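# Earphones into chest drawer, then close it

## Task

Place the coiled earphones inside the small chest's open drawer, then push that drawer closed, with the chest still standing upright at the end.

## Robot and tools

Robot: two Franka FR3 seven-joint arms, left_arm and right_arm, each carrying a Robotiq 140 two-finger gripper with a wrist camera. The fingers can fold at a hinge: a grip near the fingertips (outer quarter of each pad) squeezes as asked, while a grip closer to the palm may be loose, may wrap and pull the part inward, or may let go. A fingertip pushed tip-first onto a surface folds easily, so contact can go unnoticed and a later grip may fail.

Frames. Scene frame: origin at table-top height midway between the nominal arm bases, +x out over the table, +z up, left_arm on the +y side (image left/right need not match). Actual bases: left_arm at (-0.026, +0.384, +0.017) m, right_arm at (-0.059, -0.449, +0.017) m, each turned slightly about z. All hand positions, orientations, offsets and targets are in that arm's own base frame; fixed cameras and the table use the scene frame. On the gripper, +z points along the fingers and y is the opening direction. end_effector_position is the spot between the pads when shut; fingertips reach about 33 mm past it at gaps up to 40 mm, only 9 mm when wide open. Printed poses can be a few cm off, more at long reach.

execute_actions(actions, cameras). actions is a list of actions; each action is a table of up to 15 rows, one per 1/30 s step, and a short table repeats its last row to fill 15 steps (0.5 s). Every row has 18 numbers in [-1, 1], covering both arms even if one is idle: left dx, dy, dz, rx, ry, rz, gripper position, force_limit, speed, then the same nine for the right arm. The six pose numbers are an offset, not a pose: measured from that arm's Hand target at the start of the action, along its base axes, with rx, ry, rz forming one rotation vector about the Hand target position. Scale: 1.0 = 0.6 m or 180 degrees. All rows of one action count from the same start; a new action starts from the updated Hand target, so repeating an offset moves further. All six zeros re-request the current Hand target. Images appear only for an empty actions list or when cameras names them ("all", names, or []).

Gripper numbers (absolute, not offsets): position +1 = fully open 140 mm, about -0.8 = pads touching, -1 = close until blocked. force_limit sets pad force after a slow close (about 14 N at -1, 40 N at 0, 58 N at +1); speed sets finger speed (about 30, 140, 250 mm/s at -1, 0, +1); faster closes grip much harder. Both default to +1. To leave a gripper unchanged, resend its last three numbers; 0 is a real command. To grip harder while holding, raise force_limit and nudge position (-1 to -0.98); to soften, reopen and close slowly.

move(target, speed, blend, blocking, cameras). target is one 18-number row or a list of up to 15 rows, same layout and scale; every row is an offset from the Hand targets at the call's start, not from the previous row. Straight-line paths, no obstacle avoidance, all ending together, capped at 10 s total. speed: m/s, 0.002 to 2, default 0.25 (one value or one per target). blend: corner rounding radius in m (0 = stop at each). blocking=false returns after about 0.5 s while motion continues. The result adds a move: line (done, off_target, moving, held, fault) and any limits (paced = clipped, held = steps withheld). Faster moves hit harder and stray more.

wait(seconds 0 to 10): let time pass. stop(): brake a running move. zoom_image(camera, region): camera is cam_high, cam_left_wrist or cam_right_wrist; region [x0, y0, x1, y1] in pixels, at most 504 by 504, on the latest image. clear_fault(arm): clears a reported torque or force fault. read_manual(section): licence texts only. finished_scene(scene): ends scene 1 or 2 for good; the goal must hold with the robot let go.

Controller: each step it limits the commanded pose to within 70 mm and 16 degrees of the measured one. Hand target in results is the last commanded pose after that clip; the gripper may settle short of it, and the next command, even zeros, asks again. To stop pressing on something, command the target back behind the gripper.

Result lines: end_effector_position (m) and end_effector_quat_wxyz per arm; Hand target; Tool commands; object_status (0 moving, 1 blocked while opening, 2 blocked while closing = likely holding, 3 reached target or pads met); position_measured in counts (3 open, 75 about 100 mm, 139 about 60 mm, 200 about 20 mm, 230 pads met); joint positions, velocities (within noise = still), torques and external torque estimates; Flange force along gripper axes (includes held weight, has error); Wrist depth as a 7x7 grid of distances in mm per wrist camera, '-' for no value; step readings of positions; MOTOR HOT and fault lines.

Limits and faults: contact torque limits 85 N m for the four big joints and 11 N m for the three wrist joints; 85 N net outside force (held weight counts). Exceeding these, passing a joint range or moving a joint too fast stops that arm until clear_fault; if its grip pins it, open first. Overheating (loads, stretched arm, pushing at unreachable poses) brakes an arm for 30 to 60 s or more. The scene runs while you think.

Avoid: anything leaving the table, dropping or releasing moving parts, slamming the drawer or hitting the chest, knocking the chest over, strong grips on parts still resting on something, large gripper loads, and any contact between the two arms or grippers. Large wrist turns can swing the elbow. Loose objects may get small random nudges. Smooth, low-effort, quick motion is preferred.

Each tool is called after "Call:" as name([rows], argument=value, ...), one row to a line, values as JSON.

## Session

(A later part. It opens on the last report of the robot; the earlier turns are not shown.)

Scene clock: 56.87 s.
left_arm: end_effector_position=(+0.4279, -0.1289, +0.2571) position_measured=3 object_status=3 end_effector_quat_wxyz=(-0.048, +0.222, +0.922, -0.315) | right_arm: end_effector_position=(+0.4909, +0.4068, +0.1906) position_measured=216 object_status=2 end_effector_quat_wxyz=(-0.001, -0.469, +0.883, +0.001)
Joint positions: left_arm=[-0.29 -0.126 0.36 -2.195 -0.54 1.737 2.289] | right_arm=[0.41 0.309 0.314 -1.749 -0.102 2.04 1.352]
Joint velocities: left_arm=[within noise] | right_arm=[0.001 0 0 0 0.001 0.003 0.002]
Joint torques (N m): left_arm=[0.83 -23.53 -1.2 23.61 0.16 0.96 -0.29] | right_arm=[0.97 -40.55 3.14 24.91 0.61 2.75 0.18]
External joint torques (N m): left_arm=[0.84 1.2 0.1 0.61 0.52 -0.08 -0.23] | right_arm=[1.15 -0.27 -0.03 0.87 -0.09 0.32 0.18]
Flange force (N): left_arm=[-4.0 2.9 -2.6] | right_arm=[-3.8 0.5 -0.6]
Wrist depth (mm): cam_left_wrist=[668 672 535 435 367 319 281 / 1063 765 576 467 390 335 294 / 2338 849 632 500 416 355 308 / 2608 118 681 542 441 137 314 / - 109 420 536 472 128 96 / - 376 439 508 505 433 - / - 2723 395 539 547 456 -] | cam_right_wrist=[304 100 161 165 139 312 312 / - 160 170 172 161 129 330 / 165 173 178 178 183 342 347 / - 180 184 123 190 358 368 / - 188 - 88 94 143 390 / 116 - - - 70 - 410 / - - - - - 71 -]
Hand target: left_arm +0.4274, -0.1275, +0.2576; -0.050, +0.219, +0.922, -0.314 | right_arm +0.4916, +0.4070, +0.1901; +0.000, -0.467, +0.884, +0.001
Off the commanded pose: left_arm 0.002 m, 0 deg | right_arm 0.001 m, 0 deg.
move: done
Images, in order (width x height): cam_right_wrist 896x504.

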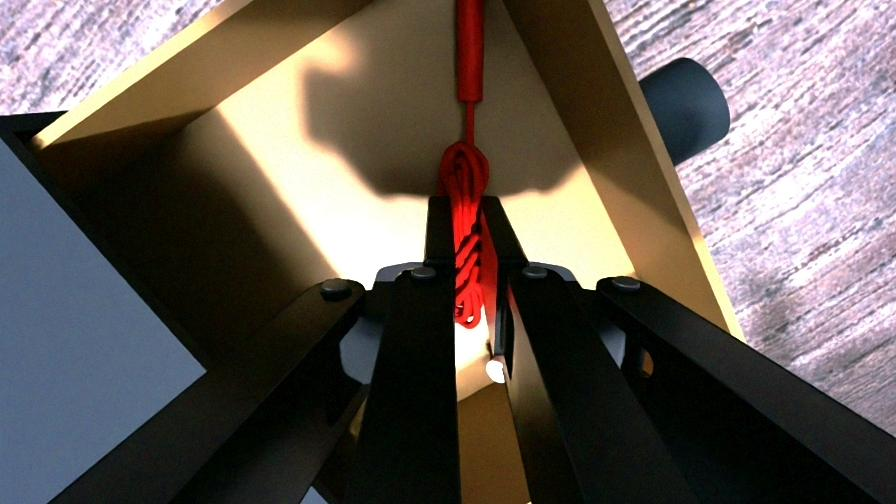

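Call:
move([
  [0, 0, 0, 0, 0, 0, 1, 1, 1, 0, 0, -0.007, 0, 0, 0, -1, -0.9, -1],
  [0, 0, 0, 0, 0, 0, 1, 1, 1, 0, 0, -0.007, 0, 0, 0, -0.2, -0.9, -1],
], speed=0.06, cameras=["cam_right_wrist", "cam_high"])

Scene clock: 59.67 s.
left_arm: end_effector_position=(+0.4279, -0.1289, +0.2571) position_measured=3 object_status=3 end_effector_quat_wxyz=(-0.048, +0.222, +0.922, -0.315) | right_arm: end_effector_position=(+0.4912, +0.4071, +0.1869) position_measured=154 object_status=0 end_effector_quat_wxyz=(-0.001, -0.468, +0.883, +0.002)
Joint positions: left_arm=[-0.29 -0.126 0.36 -2.195 -0.54 1.737 2.289] | right_arm=[0.41 0.312 0.314 -1.755 -0.103 2.05 1.353]
Joint torques (N m): left_arm=[0.85 -23.56 -1.3 23.61 0.16 0.95 -0.24] | right_arm=[0.87 -40.28 3.16 24.88 0.59 2.75 0.2]
External joint torques (N m): left_arm=[0.87 1.24 0.01 0.59 0.52 -0.09 -0.18] | right_arm=[0.86 -0.04 -0.2 0.92 -0.12 0.31 0.2]
Flange force (N): left_arm=[-4.0 3.0 -2.5] | right_arm=[-4.5 -0.1 -0.4]
Wrist depth (mm): cam_left_wrist=[668 683 525 437 369 319 282 / 979 760 575 463 390 336 294 / 1197 852 634 496 414 353 309 / - 118 679 538 443 136 314 / - 109 410 553 476 128 96 / - 388 421 529 511 427 - / - 2693 424 518 554 455 -] | cam_right_wrist=[300 105 156 160 133 308 309 / 110 163 166 167 161 124 325 / 167 169 173 170 178 338 344 / - 179 178 176 158 163 364 / - 78 94 196 190 93 382 / - - - 204 186 - 70 / - - - 179 160 - -]
Hand target: left_arm +0.4274, -0.1275, +0.2576; -0.050, +0.219, +0.922, -0.314 | right_arm +0.4916, +0.4070, +0.1859; +0.000, -0.467, +0.884, +0.001
Off the commanded pose: left_arm 0.002 m, 0 deg | right_arm 0.001 m, 0 deg.
move: done
Images, in order (width x height): cam_high 896x504, cam_right_wrist 896x504.

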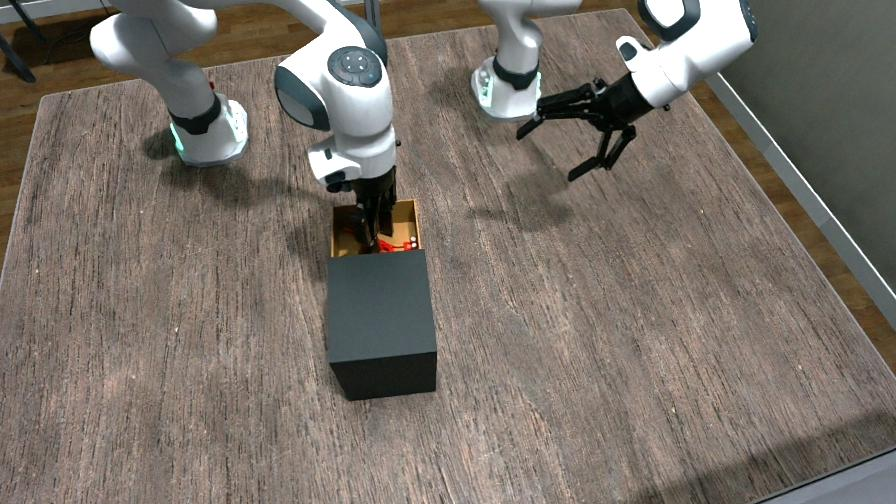

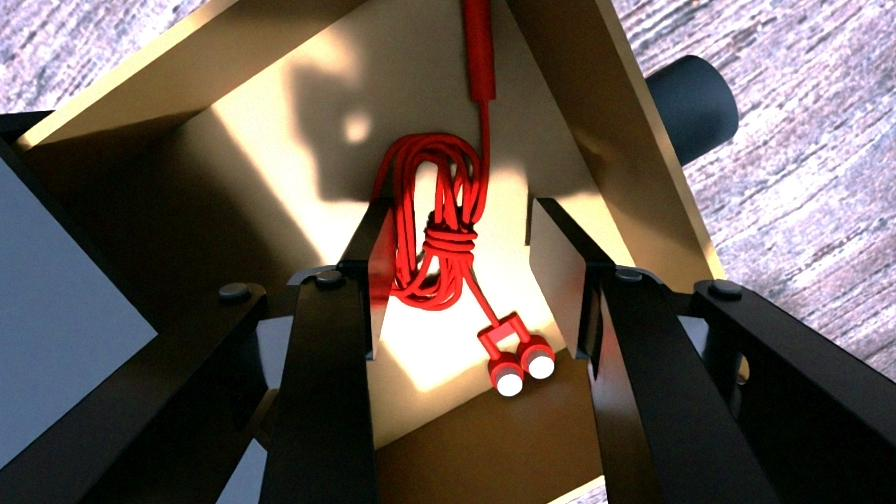

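Call:
move([
  [0, 0, 0, 0, 0, 0, 1, 1, 1, 0, 0, 0.05, 0, 0, 0, -0.2, -0.9, -1],
  [0, 0, 0, 0, 0, 0, 1, 1, 1, 0, 0, 0.17, 0, 0, 0, -0.2, -0.9, -1],
], speed=[0.06, 0.2], blend=[0.01, 0], cameras=["cam_right_wrist", "cam_high"])

Scene clock: 61.83 s.
left_arm: end_effector_position=(+0.4279, -0.1289, +0.2571) position_measured=3 object_status=3 end_effector_quat_wxyz=(-0.048, +0.222, +0.922, -0.315) | right_arm: end_effector_position=(+0.4930, +0.4063, +0.2882) position_measured=154 object_status=3 end_effector_quat_wxyz=(+0.002, -0.464, +0.886, +0.000)
Joint positions: left_arm=[-0.29 -0.126 0.36 -2.195 -0.54 1.737 2.289] | right_arm=[0.41 0.259 0.322 -1.567 -0.085 1.815 1.348]
Joint velocities: left_arm=[within noise] | right_arm=[0.001 -0.001 0 0 0.001 -0.004 -0.001]
Joint torques (N m): left_arm=[0.85 -23.52 -1.27 23.6 0.16 0.97 -0.29] | right_arm=[0.43 -39.28 3.34 26.28 1.2 2.17 -0.19]
External joint torques (N m): left_arm=[0.93 1.28 0.1 0.52 0.53 -0.07 -0.22] | right_arm=[0.13 0.17 0.3 1.66 0.42 -0.29 -0.19]
Flange force (N): left_arm=[-3.9 3.1 -2.4] | right_arm=[-8.2 -2.4 -4.7]
Wrist depth (mm): cam_left_wrist=[664 677 532 437 369 322 281 / 1077 762 574 467 391 334 294 / 2581 860 624 501 415 356 307 / 2693 118 681 538 442 137 315 / - 109 414 551 473 128 96 / - 388 421 525 509 430 - / - 2723 416 517 553 456 -] | cam_right_wrist=[394 396 389 255 397 401 401 / 413 407 262 265 259 422 421 / 427 198 273 276 286 445 448 / 208 209 135 292 133 470 473 / 218 78 94 288 - 93 496 / - - - 521 - - 70 / - - - 564 - - -]
Hand target: left_arm +0.4274, -0.1275, +0.2576; -0.050, +0.219, +0.922, -0.314 | right_arm +0.4916, +0.4070, +0.2879; +0.000, -0.467, +0.884, +0.001
Off the commanded pose: left_arm 0.002 m, 0 deg | right_arm 0.002 m, 0 deg.
move: done
Images, in order (width x height): cam_high 896x504, cam_right_wrist 896x504.

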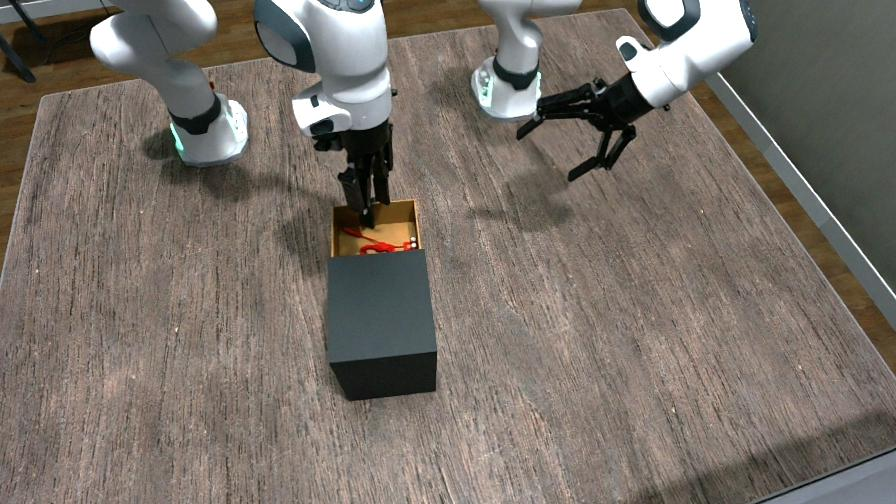

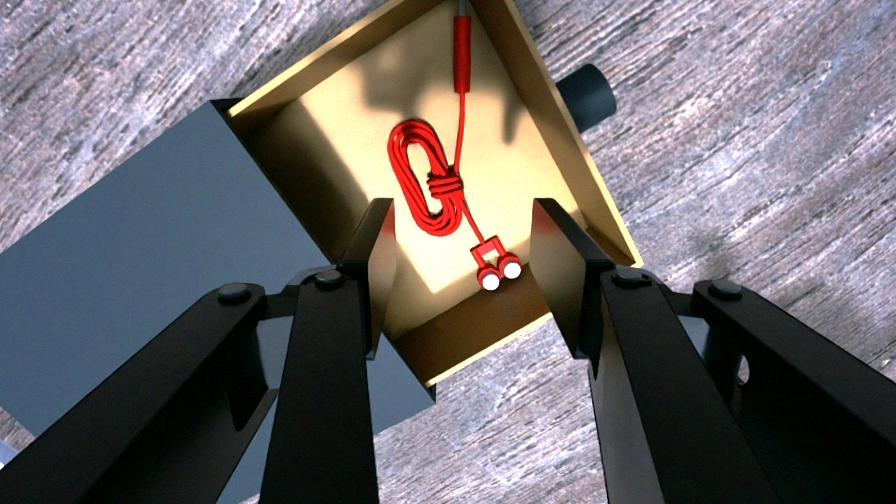

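Call:
move([
  [0, 0, 0, 0, 0, 0, 1, 1, 1, -0.2343, 0.0017, 0, 0, 0, -0.324, -1, -0.9, -0.5],
  [0, 0, 0, 0, 0, 0, 1, 1, 1, -0.2343, 0.0017, -0.178, 0, 0, -0.324, -1, -0.9, -0.5],
], speed=0.25, blend=[0.03, 0], cameras=["all"])

Scene clock: 85.40 s.
left_arm: end_effector_position=(+0.4279, -0.1289, +0.2571) position_measured=3 object_status=3 end_effector_quat_wxyz=(-0.048, +0.222, +0.922, -0.315) | right_arm: end_effector_position=(+0.3511, +0.4068, +0.1807) position_measured=232 object_status=3 end_effector_quat_wxyz=(-0.001, +0.022, +1.000, +0.000)
Joint positions: left_arm=[-0.29 -0.126 0.36 -2.195 -0.54 1.737 2.289] | right_arm=[0.512 0.013 0.347 -2.159 -0.002 2.169 2.474]
Joint velocities: left_arm=[within noise] | right_arm=[-0.001 -0.001 0 0 -0.001 0 0.007]
Joint torques (N m): left_arm=[0.86 -23.55 -1.26 23.59 0.17 0.97 -0.27] | right_arm=[1.06 -30.01 0.61 24.75 0.62 2.75 0.11]
External joint torques (N m): left_arm=[0.9 1.25 0.08 0.54 0.53 -0.07 -0.21] | right_arm=[1.18 -0.36 0.58 1.21 -0.12 0.29 0.11]
Flange force (N): left_arm=[-3.9 3.0 -2.4] | right_arm=[-0.7 3.8 -1.1]
Wrist depth (mm): cam_left_wrist=[668 673 534 432 370 320 282 / 1016 762 579 465 391 334 294 / 1059 797 626 500 414 354 308 / 314 118 677 536 442 137 312 / - 109 409 553 475 128 96 / - 501 427 519 506 432 - / - 2985 420 514 547 455 -] | cam_right_wrist=[299 299 300 301 302 303 303 / 314 314 316 316 317 318 319 / 330 332 332 334 334 337 336 / 348 350 350 123 350 353 355 / 371 367 - 88 88 372 379 / 389 - - - 70 - 396 / - - - - - - -]
Hand target: left_arm +0.4274, -0.1275, +0.2576; -0.050, +0.219, +0.922, -0.314 | right_arm +0.3510, +0.4080, +0.1811; +0.000, +0.024, +1.000, +0.001
Off the commanded pose: left_arm 0.002 m, 0 deg | right_arm 0.001 m, 0 deg.
move: done

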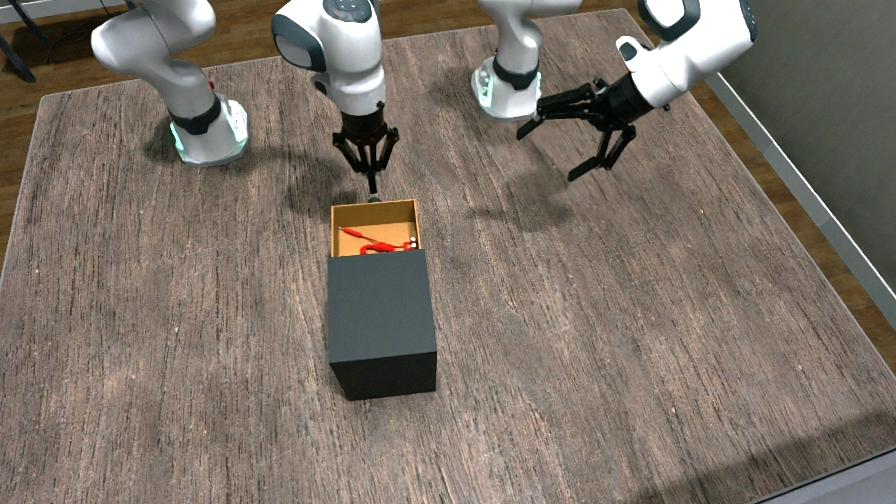

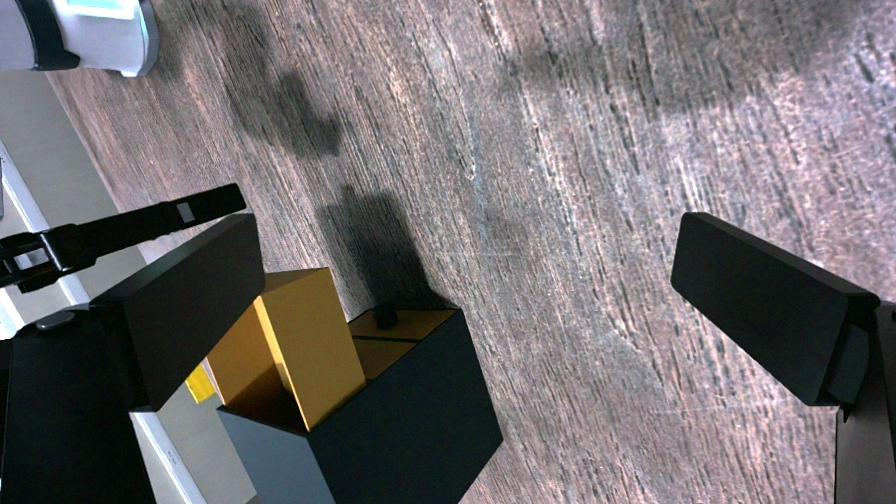

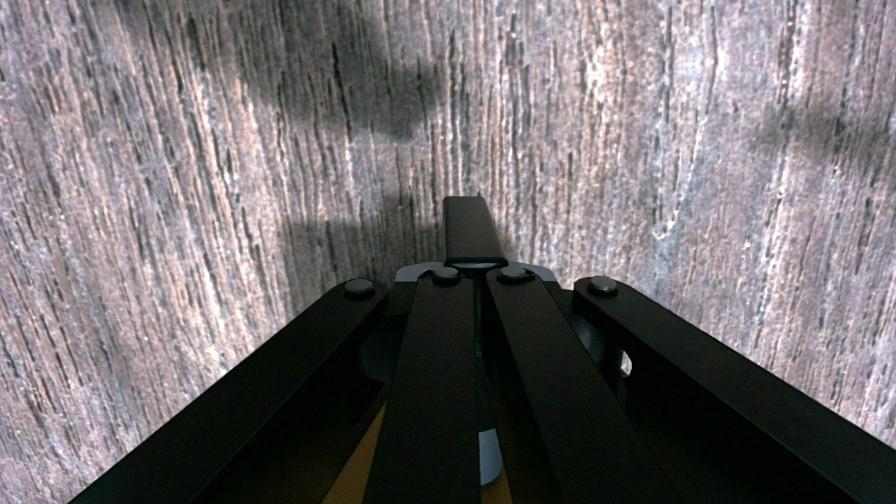

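Call:
zoom_image(camera="cam_right_wrist", region=[300, 330, 680, 504])

Call:
zoom_image(camera="cam_high", region=[300, 120, 460, 270])

Scaled by 1.326 from the camera's 896x504 image, which has a finer 1280x720 frame.

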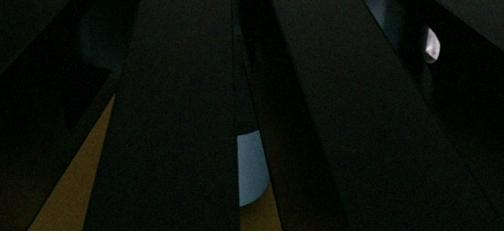

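Scaled by 3.150 from the camera's 896x504 image, which has a finer 1280x720 frame.

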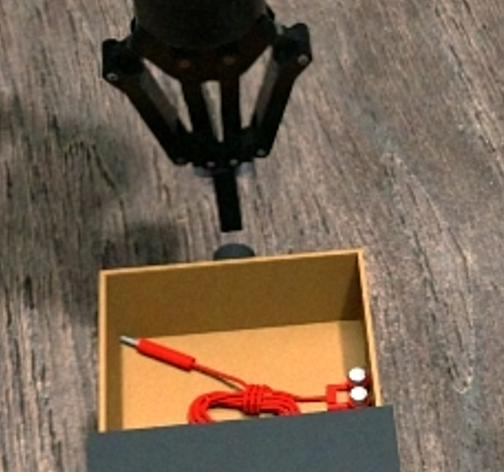

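Call:
move([
  [0, 0, 0, 0, 0, 0, 1, 1, 1, 0.0417, -0.002, 0, 0, 0, 0, -1, -0.9, -0.5],
  [0, 0, 0, 0, 0, 0, 1, 1, 1, 0.205, -0.0096, 0, 0, 0, 0, -1, -0.9, -0.5],
], speed=[0.1, 0.06], blend=[0.01, 0], cameras=["all"])

Scene clock: 88.80 s.
left_arm: end_effector_position=(+0.4279, -0.1289, +0.2571) position_measured=3 object_status=3 end_effector_quat_wxyz=(-0.048, +0.222, +0.922, -0.315) | right_arm: end_effector_position=(+0.4733, +0.4037, +0.1816) position_measured=232 object_status=3 end_effector_quat_wxyz=(+0.001, +0.027, +1.000, +0.002)
Joint positions: left_arm=[-0.29 -0.126 0.36 -2.195 -0.54 1.737 2.289] | right_arm=[0.443 0.261 0.285 -1.838 -0.081 2.091 2.383]
Joint velocities: left_arm=[within noise] | right_arm=[-0.001 0.001 0 0 -0.001 -0.002 -0.008]
Joint torques (N m): left_arm=[0.84 -23.53 -1.28 23.6 0.16 0.96 -0.3] | right_arm=[-0.25 -38.72 2.66 25.57 0.64 2.16 -0.18]
External joint torques (N m): left_arm=[0.86 1.12 0.03 0.65 0.52 -0.08 -0.24] | right_arm=[-0.35 0.3 -0.07 1.59 -0.14 -0.31 -0.18]
Flange force (N): left_arm=[-3.9 2.7 -2.6] | right_arm=[-6.2 5.0 -2.5]
Wrist depth (mm): cam_left_wrist=[673 683 533 434 367 319 282 / 1011 758 575 464 389 336 295 / 1016 857 632 500 416 353 307 / 2555 118 704 535 440 137 313 / - 109 727 553 472 128 96 / - 340 444 562 509 430 - / - 2723 414 518 548 456 -] | cam_right_wrist=[297 298 299 301 302 303 303 / 312 313 315 316 318 318 319 / 328 332 332 333 333 336 336 / 348 350 350 123 349 354 356 / 369 366 - 88 88 372 379 / 389 - - - 70 - 399 / - - - - - - -]
Hand target: left_arm +0.4274, -0.1275, +0.2576; -0.050, +0.219, +0.922, -0.314 | right_arm +0.4740, +0.4022, +0.1811; +0.000, +0.024, +1.000, +0.001
Off the commanded pose: left_arm 0.002 m, 0 deg | right_arm 0.002 m, 0 deg.
move: done

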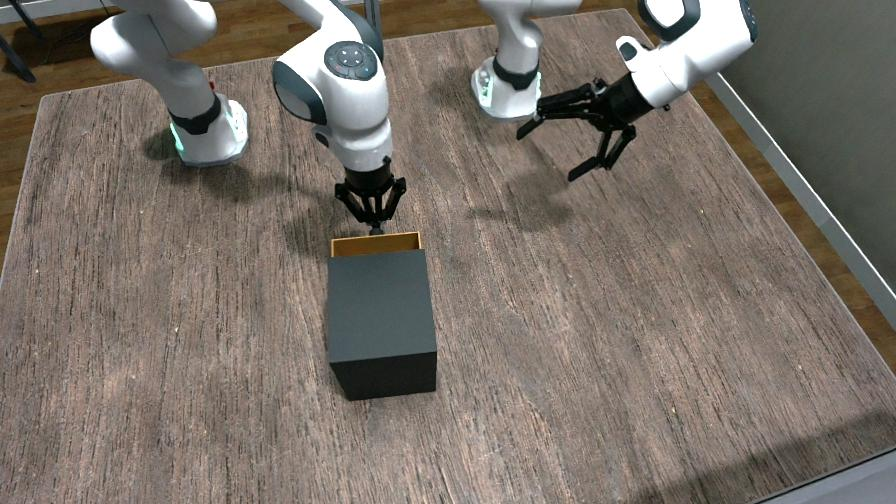

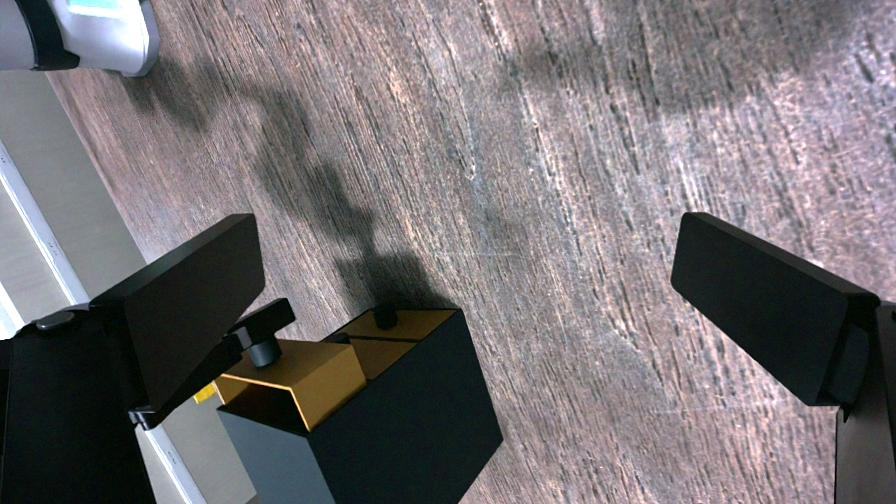

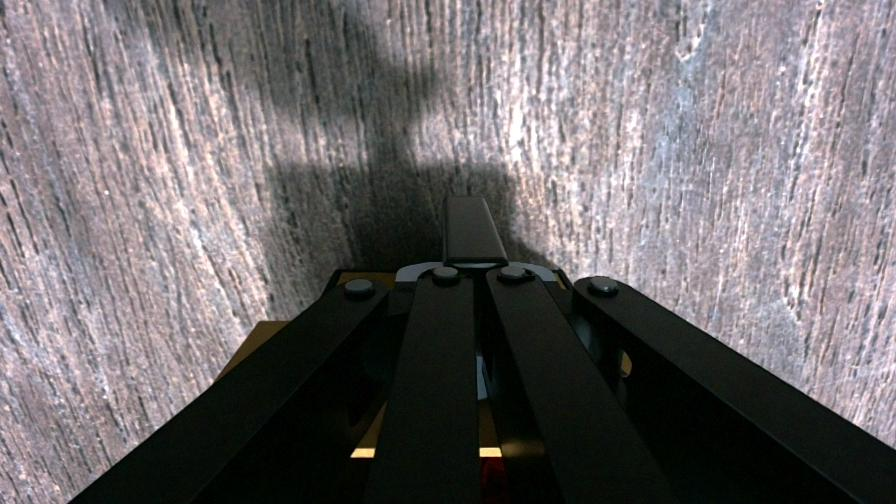

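Call:
move([
  [0, 0, 0, 0, 0, 0, 1, 1, 1, 0.0467, -0.0022, 0, 0, 0, 0, -1, -0.9, -0.5],
], speed=0.04, cameras=["cam_high", "cam_left_wrist"])

Scene clock: 90.40 s.
left_arm: end_effector_position=(+0.4279, -0.1289, +0.2571) position_measured=3 object_status=3 end_effector_quat_wxyz=(-0.048, +0.222, +0.922, -0.315) | right_arm: end_effector_position=(+0.5011, +0.4028, +0.1816) position_measured=232 object_status=3 end_effector_quat_wxyz=(+0.000, +0.027, +1.000, +0.002)
Joint positions: left_arm=[-0.29 -0.126 0.36 -2.195 -0.54 1.737 2.289] | right_arm=[0.43 0.325 0.275 -1.746 -0.095 2.062 2.361]
Joint velocities: left_arm=[within noise] | right_arm=[-0.001 0 0 0.002 -0.001 -0.002 -0.005]
Joint torques (N m): left_arm=[0.83 -23.56 -1.28 23.61 0.16 0.96 -0.25] | right_arm=[-0.38 -40.98 3.06 25.49 0.56 2.2 -0.29]
External joint torques (N m): left_arm=[0.91 1.12 0.09 0.65 0.52 -0.07 -0.18] | right_arm=[-0.44 0.21 -0.15 1.47 -0.24 -0.26 -0.29]
Flange force (N): left_arm=[-3.9 2.9 -2.6] | right_arm=[-6.3 4.3 -2.3]
Wrist depth (mm): cam_left_wrist=[670 679 528 436 369 320 279 / 995 751 578 467 393 336 293 / 2118 852 626 499 415 352 309 / 2723 118 690 536 443 137 314 / - 109 753 553 472 128 96 / - 348 434 532 512 432 - / - 325 427 517 548 453 -] | cam_right_wrist=[297 298 299 301 302 302 302 / 311 313 314 316 316 318 319 / 328 330 332 332 333 336 337 / 348 350 343 123 345 355 357 / 369 366 - 88 88 372 379 / 388 - - - 70 - 399 / - - - - - - -]
Hand target: left_arm +0.4274, -0.1275, +0.2576; -0.050, +0.219, +0.922, -0.314 | right_arm +0.5021, +0.4009, +0.1811; +0.000, +0.024, +1.000, +0.001
Off the commanded pose: left_arm 0.002 m, 0 deg | right_arm 0.002 m, 0 deg.
move: done
Images, in order (width x height): cam_high 896x504, cam_left_wrist 896x504.

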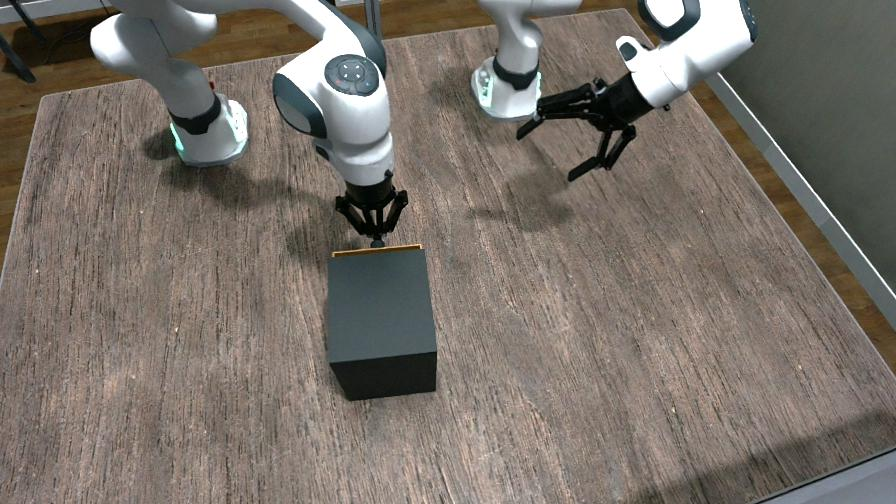

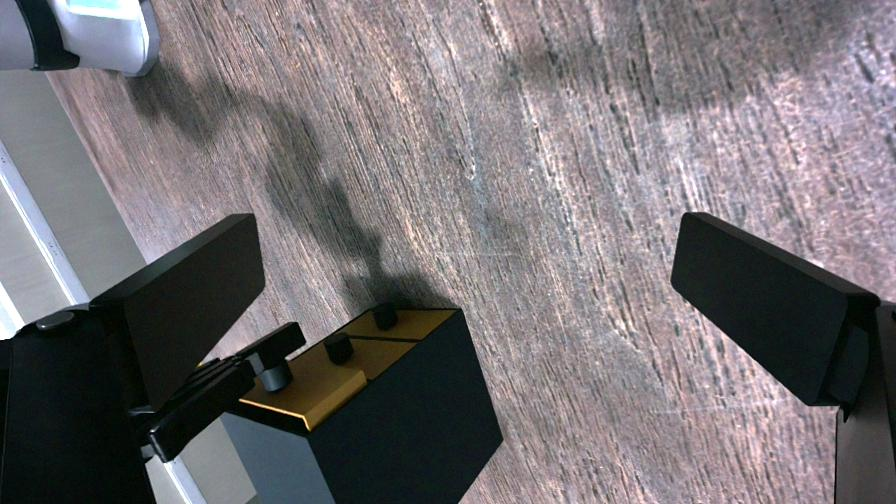

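Call:
move([
  [0, 0, 0, 0, 0, 0, 1, 1, 1, 0.0142, -0.0007, 0, 0, 0, 0, -1, -0.9, -0.5],
], speed=0.03, cameras=["cam_high", "cam_left_wrist"])

Call:
zoom_image(camera="cam_left_wrist", region=[180, 280, 500, 504])

Call:
zoom_image(camera="cam_high", region=[300, 180, 460, 300])

Scene clock: 91.57 s.
left_arm: end_effector_position=(+0.4279, -0.1289, +0.2571) position_measured=3 object_status=3 end_effector_quat_wxyz=(-0.048, +0.222, +0.922, -0.315) | right_arm: end_effector_position=(+0.5092, +0.4027, +0.1817) position_measured=232 object_status=3 end_effector_quat_wxyz=(+0.000, +0.026, +1.000, +0.002)
Joint positions: left_arm=[-0.29 -0.126 0.36 -2.195 -0.54 1.737 2.289] | right_arm=[0.427 0.345 0.273 -1.717 -0.1 2.052 2.354]
Joint velocities: left_arm=[within noise] | right_arm=[-0.001 0.001 -0.001 0.002 -0.001 -0.003 -0.004]
Joint torques (N m): left_arm=[0.81 -23.55 -1.28 23.59 0.15 0.96 -0.29] | right_arm=[-0.47 -41.62 3.06 26.26 0.61 2.24 -0.23]
External joint torques (N m): left_arm=[0.97 1.17 0.17 0.58 0.52 -0.06 -0.23] | right_arm=[-0.5 0.32 -0.28 2.15 -0.18 -0.22 -0.23]
Flange force (N): left_arm=[-3.8 3.0 -2.6] | right_arm=[-9.0 6.6 -3.1]
Wrist depth (mm): cam_left_wrist=[664 681 529 439 368 320 281 / 1032 746 575 464 391 338 293 / 2338 849 635 501 414 354 308 / - 118 694 540 444 137 313 / - 109 742 549 473 128 96 / - 362 440 531 511 432 - / - 356 419 519 551 455 -] | cam_right_wrist=[297 298 298 300 301 301 303 / 312 312 315 315 317 318 318 / 329 329 332 333 334 334 336 / 347 348 343 123 346 354 357 / 369 366 - 88 88 372 379 / 389 - - - 70 - 399 / - - - - - - -]
Hand target: left_arm +0.4274, -0.1275, +0.2576; -0.050, +0.219, +0.922, -0.314 | right_arm +0.5106, +0.4005, +0.1811; +0.000, +0.024, +1.000, +0.001
Off the commanded pose: left_arm 0.002 m, 0 deg | right_arm 0.003 m, 0 deg.
move: done
Images, in order (width x height): cam_high 896x504, cam_left_wrist 896x504.

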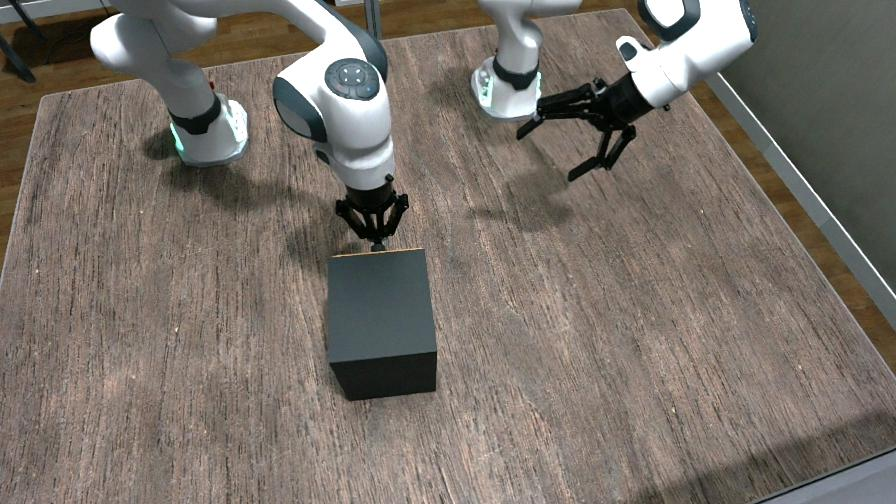

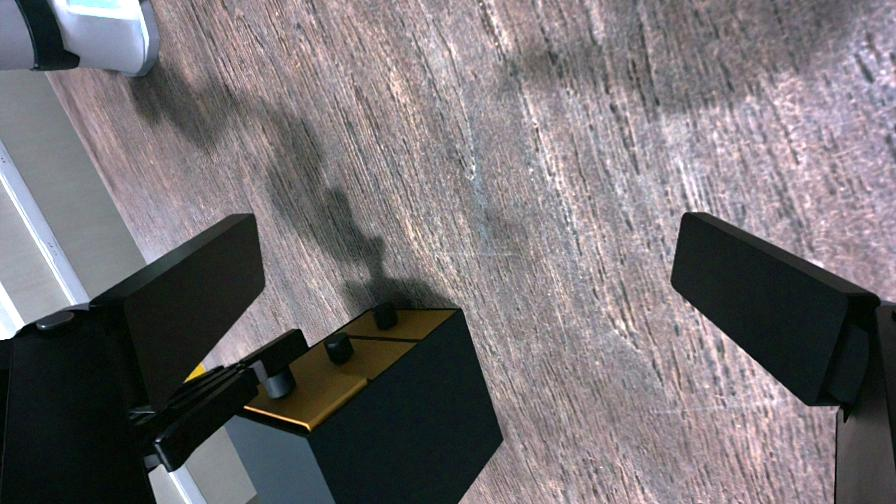

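Scaled by 1.575 from the camera's 896x504 image, which has a finer 1280x720 frame.

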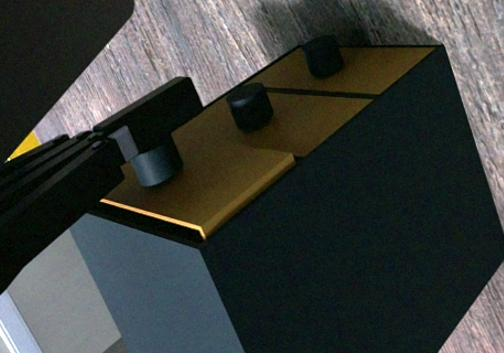

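Scaled by 3.150 from the camera's 896x504 image, which has a finer 1280x720 frame.

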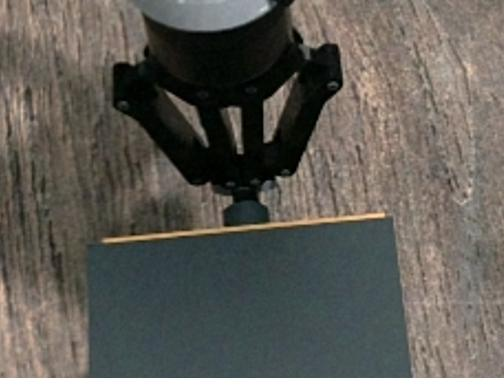

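Call:
move([
  [0, 0, 0, 0, 0, 0, 1, 1, 1, 0.0092, -0.0005, 0, 0, 0, 0, -1, -0.9, -0.5],
], speed=0.02, cameras=["cam_high", "cam_left_wrist"])

Call:
zoom_image(camera="cam_left_wrist", region=[220, 300, 480, 460])

Call:
zoom_image(camera="cam_high", region=[310, 210, 450, 310])

Scene clock: 92.67 s.
left_arm: end_effector_position=(+0.4279, -0.1289, +0.2571) position_measured=3 object_status=3 end_effector_quat_wxyz=(-0.048, +0.222, +0.922, -0.315) | right_arm: end_effector_position=(+0.5146, +0.4025, +0.1817) position_measured=232 object_status=3 end_effector_quat_wxyz=(+0.000, +0.026, +1.000, +0.002)
Joint positions: left_arm=[-0.29 -0.126 0.36 -2.195 -0.54 1.737 2.289] | right_arm=[0.424 0.358 0.272 -1.698 -0.103 2.046 2.349]
Joint torques (N m): left_arm=[0.8 -23.5 -1.29 23.51 0.16 0.95 -0.22] | right_arm=[-0.44 -42.71 3.01 25.66 0.54 2.24 -0.22]
External joint torques (N m): left_arm=[0.83 1.2 0.03 0.56 0.51 -0.09 -0.16] | right_arm=[-0.62 -0.59 -0.53 1.71 -0.27 -0.21 -0.22]
Flange force (N): left_arm=[-3.9 3.0 -2.4] | right_arm=[-5.6 3.2 -3.2]
Wrist depth (mm): cam_left_wrist=[659 685 532 437 373 320 281 / 1024 753 572 466 389 337 294 / 2294 852 632 502 413 352 308 / 2581 118 694 540 446 137 314 / - 109 742 545 472 128 96 / - 377 442 551 510 432 - / - 342 420 514 549 456 -] | cam_right_wrist=[297 297 298 300 301 302 304 / 311 313 315 316 317 317 319 / 329 329 331 330 334 336 336 / 349 349 300 124 346 355 357 / 368 365 - 88 88 373 378 / 387 - - - 70 - 399 / - - - - - - -]
Hand target: left_arm +0.4274, -0.1275, +0.2576; -0.050, +0.219, +0.922, -0.314 | right_arm +0.5161, +0.4002, +0.1811; +0.000, +0.024, +1.000, +0.001
Off the commanded pose: left_arm 0.002 m, 0 deg | right_arm 0.003 m, 0 deg.
move: done
Images, in order (width x height): cam_high 896x504, cam_left_wrist 896x504.

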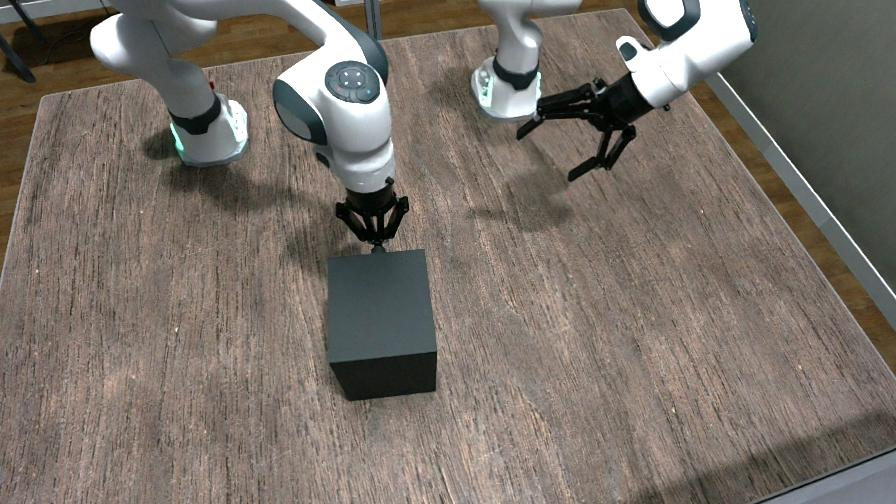

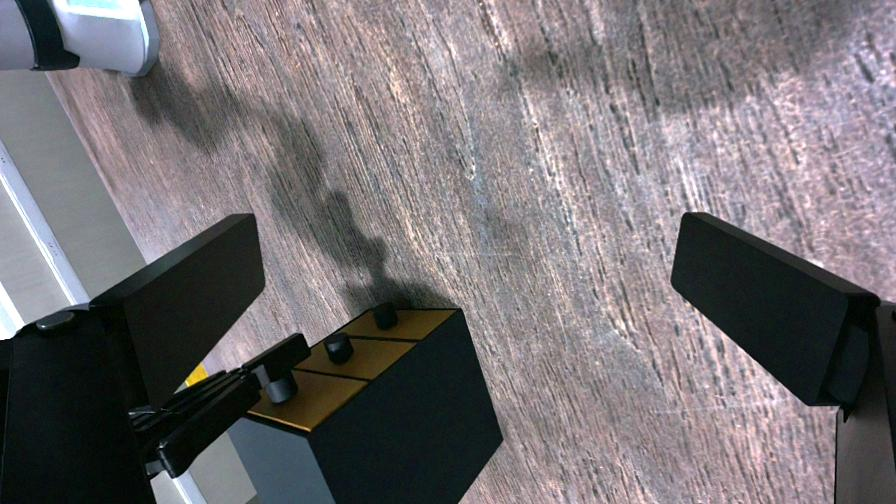

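Scaled by 1.938 from the camera's 896x504 image, which has a finer 1280x720 frame.

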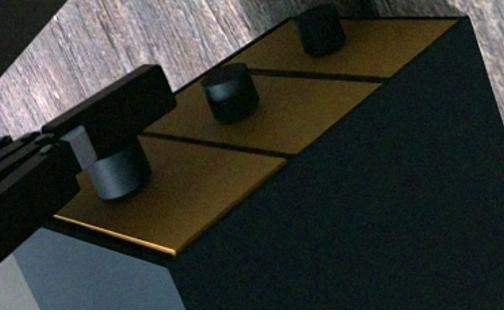

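Scaled by 3.600 from the camera's 896x504 image, which has a finer 1280x720 frame.

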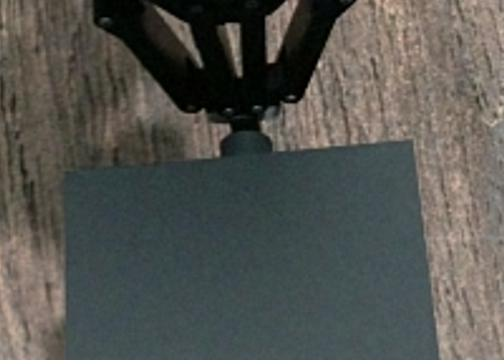

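Call:
move([
  [0, 0, 0, 0, 0, 0, 1, 1, 1, 0.006, -0.0003, 0, 0, 0, 0, -1, -0.9, -0.5],
], speed=0.02, cameras=["cam_high", "cam_left_wrist"])

Call:
zoom_image(camera="cam_left_wrist", region=[220, 300, 480, 460])

Scene clock: 93.67 s.
left_arm: end_effector_position=(+0.4279, -0.1289, +0.2571) position_measured=3 object_status=3 end_effector_quat_wxyz=(-0.048, +0.222, +0.922, -0.315) | right_arm: end_effector_position=(+0.5178, +0.4025, +0.1817) position_measured=232 object_status=3 end_effector_quat_wxyz=(+0.000, +0.025, +1.000, +0.002)
Joint positions: left_arm=[-0.29 -0.126 0.36 -2.195 -0.54 1.737 2.289] | right_arm=[0.423 0.367 0.272 -1.685 -0.104 2.041 2.346]
Joint velocities: left_arm=[within noise] | right_arm=[0 0 -0.001 0.002 -0.001 -0.003 -0.002]
Joint torques (N m): left_arm=[0.84 -23.47 -1.26 23.58 0.16 0.97 -0.26] | right_arm=[-0.77 -42.09 2.32 25.43 0.46 2.33 -0.15]
External joint torques (N m): left_arm=[0.97 1.36 0.17 0.51 0.53 -0.07 -0.2] | right_arm=[-0.85 0.49 -1.24 1.32 -0.35 -0.13 -0.15]
Flange force (N): left_arm=[-4.0 3.4 -2.4] | right_arm=[-7.1 3.9 -1.5]
Wrist depth (mm): cam_left_wrist=[664 686 532 435 370 319 282 / 999 772 578 466 390 335 294 / 1092 849 629 497 416 352 308 / - 118 692 542 445 137 314 / - 110 751 546 477 128 96 / - 376 447 534 509 432 - / - 343 420 535 549 452 -] | cam_right_wrist=[297 298 299 300 302 301 302 / 312 314 315 316 318 318 319 / 328 330 331 330 334 335 336 / 347 348 290 114 346 355 357 / 368 366 - 88 88 371 378 / 387 - - - 70 - 401 / - - - - - - -]
Hand target: left_arm +0.4274, -0.1275, +0.2576; -0.050, +0.219, +0.922, -0.314 | right_arm +0.5197, +0.4000, +0.1811; +0.000, +0.024, +1.000, +0.001
Off the commanded pose: left_arm 0.002 m, 0 deg | right_arm 0.003 m, 0 deg.
move: done
Images, in order (width x height): cam_high 896x504, cam_left_wrist 896x504.

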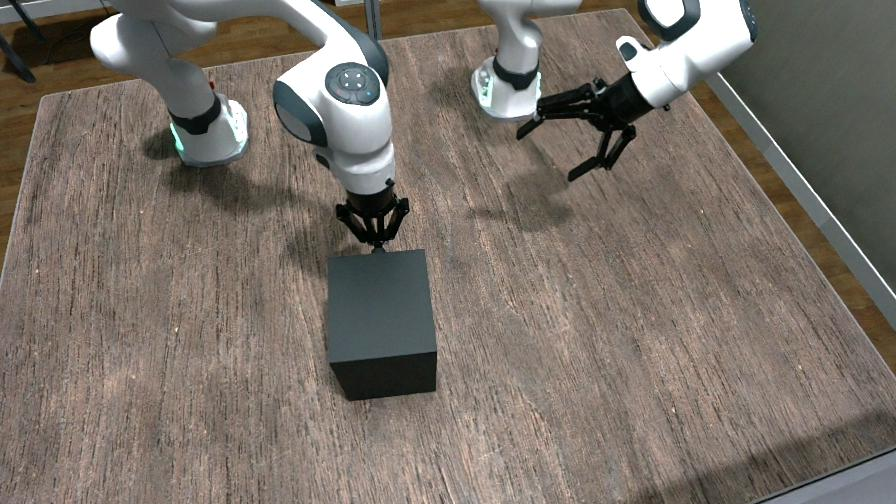

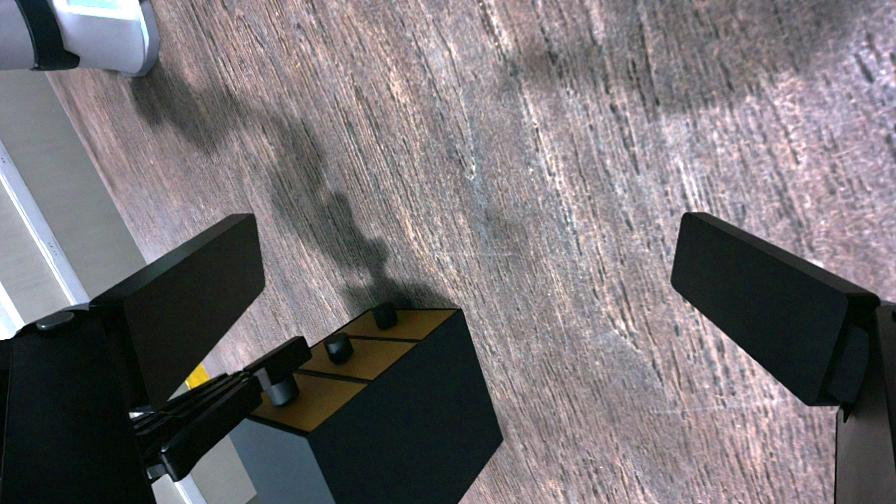

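Scaled by 1.938 from the camera's 896x504 image, which has a finer 1280x720 frame.

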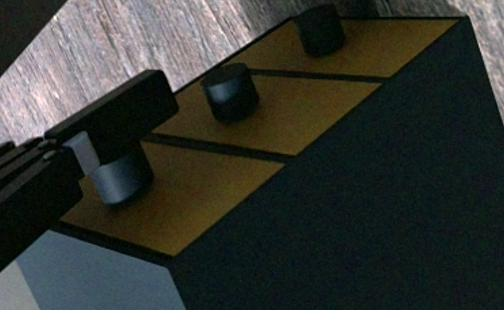

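Call:
move([
  [0, 0, 0, 0, 0, 0, 1, 1, 1, -0.12, 0.0055, 0, 0, 0, 0, -1, -0.9, -0.5],
], speed=0.12, cameras=["all"])

Call:
zoom_image(camera="cam_left_wrist", region=[220, 290, 480, 450])

Call:
zoom_image(camera="cam_high", region=[310, 210, 450, 310])

Scene clock: 96.00 s.
left_arm: end_effector_position=(+0.4279, -0.1289, +0.2571) position_measured=3 object_status=3 end_effector_quat_wxyz=(-0.048, +0.222, +0.922, -0.315) | right_arm: end_effector_position=(+0.4472, +0.4028, +0.1801) position_measured=232 object_status=3 end_effector_quat_wxyz=(-0.001, +0.019, +1.000, -0.001)
Joint positions: left_arm=[-0.29 -0.126 0.36 -2.195 -0.54 1.737 2.289] | right_arm=[0.448 0.207 0.303 -1.915 -0.072 2.109 2.391]
Joint velocities: left_arm=[within noise] | right_arm=[-0.001 -0.001 -0.001 -0.001 0.001 0.002 0.007]
Joint torques (N m): left_arm=[0.83 -23.48 -1.29 23.6 0.14 0.97 -0.24] | right_arm=[0.44 -37.93 2.06 24.55 1.29 2.75 0.27]
External joint torques (N m): left_arm=[0.85 1.18 0.02 0.65 0.5 -0.06 -0.18] | right_arm=[0.42 -1.25 -0.15 0.87 0.52 0.32 0.27]
Flange force (N): left_arm=[-4.1 3.0 -2.5] | right_arm=[1.0 0.0 -1.8]
Wrist depth (mm): cam_left_wrist=[663 675 532 435 369 317 282 / 1032 755 576 467 390 334 294 / 1054 860 634 500 416 353 309 / - 118 698 539 443 137 314 / - 109 779 553 476 128 96 / - 498 443 531 506 432 - / - - 419 514 549 451 -] | cam_right_wrist=[297 298 298 301 301 301 301 / 313 313 315 315 316 316 317 / 330 330 332 331 333 333 333 / 347 349 349 123 347 352 353 / 370 366 - 88 88 369 374 / 388 - - - 70 - 393 / - - - - - - -]
Hand target: left_arm +0.4274, -0.1275, +0.2576; -0.050, +0.219, +0.922, -0.314 | right_arm +0.4477, +0.4033, +0.1811; +0.000, +0.024, +1.000, +0.001
Off the commanded pose: left_arm 0.002 m, 0 deg | right_arm 0.001 m, 1 deg.
move: done

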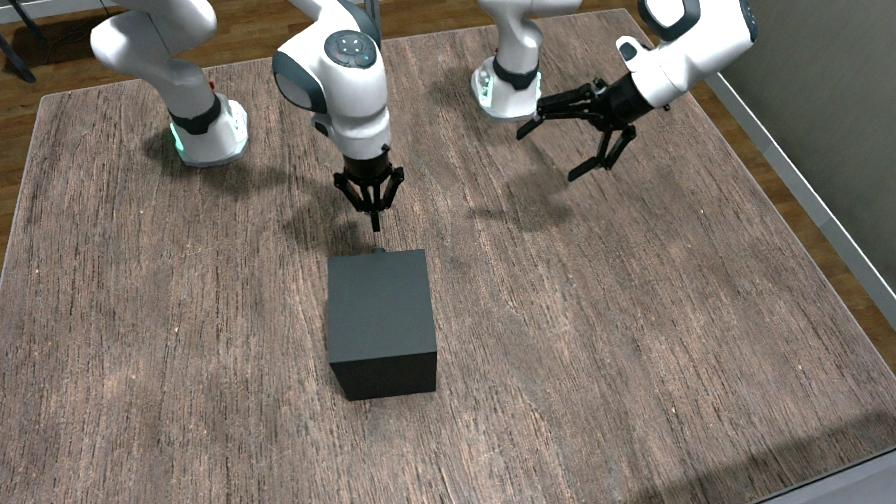

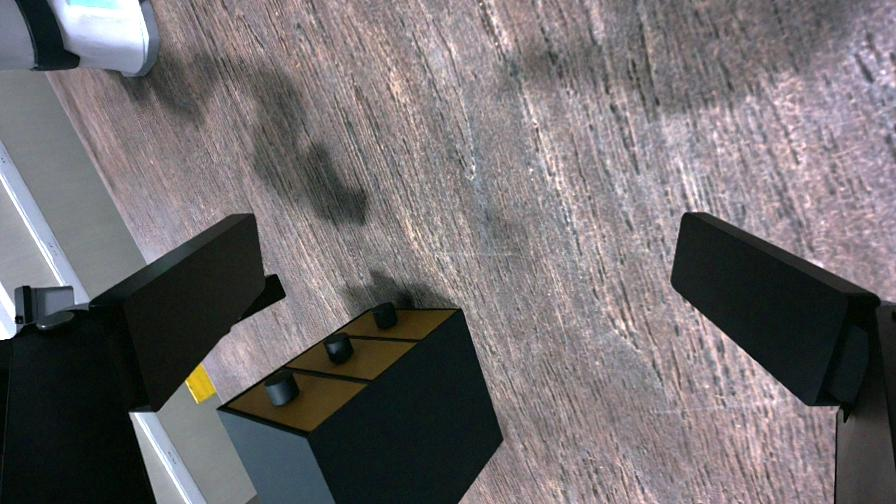

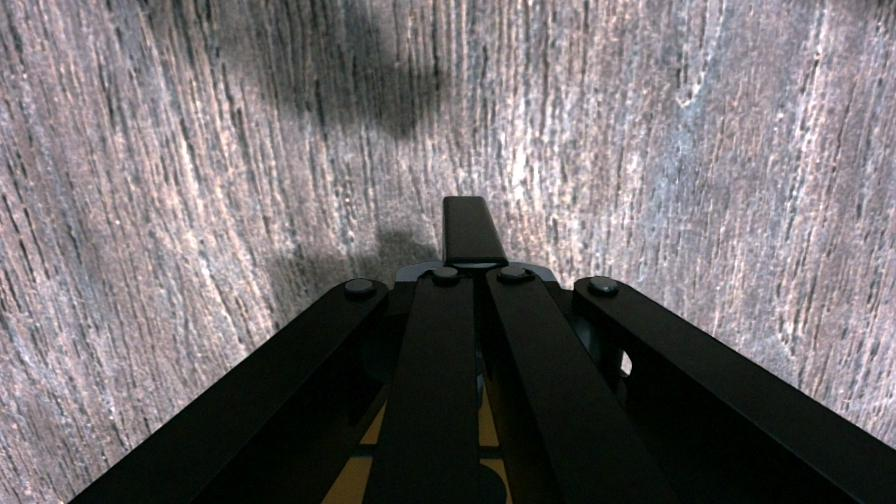

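Scaled by 1.938 from the camera's 896x504 image, which has a finer 1280x720 frame.

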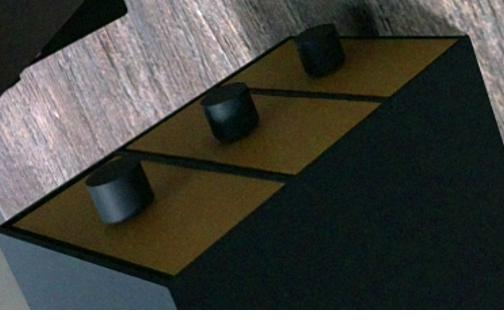

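Scaled by 3.600 from the camera's 896x504 image, which has a finer 1280x720 frame.

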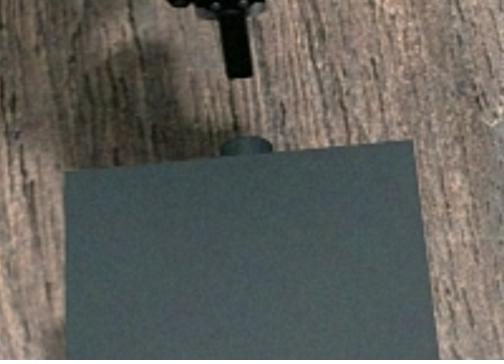

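Call:
finished_scene(scene=1)

The scene is finished: the task was done.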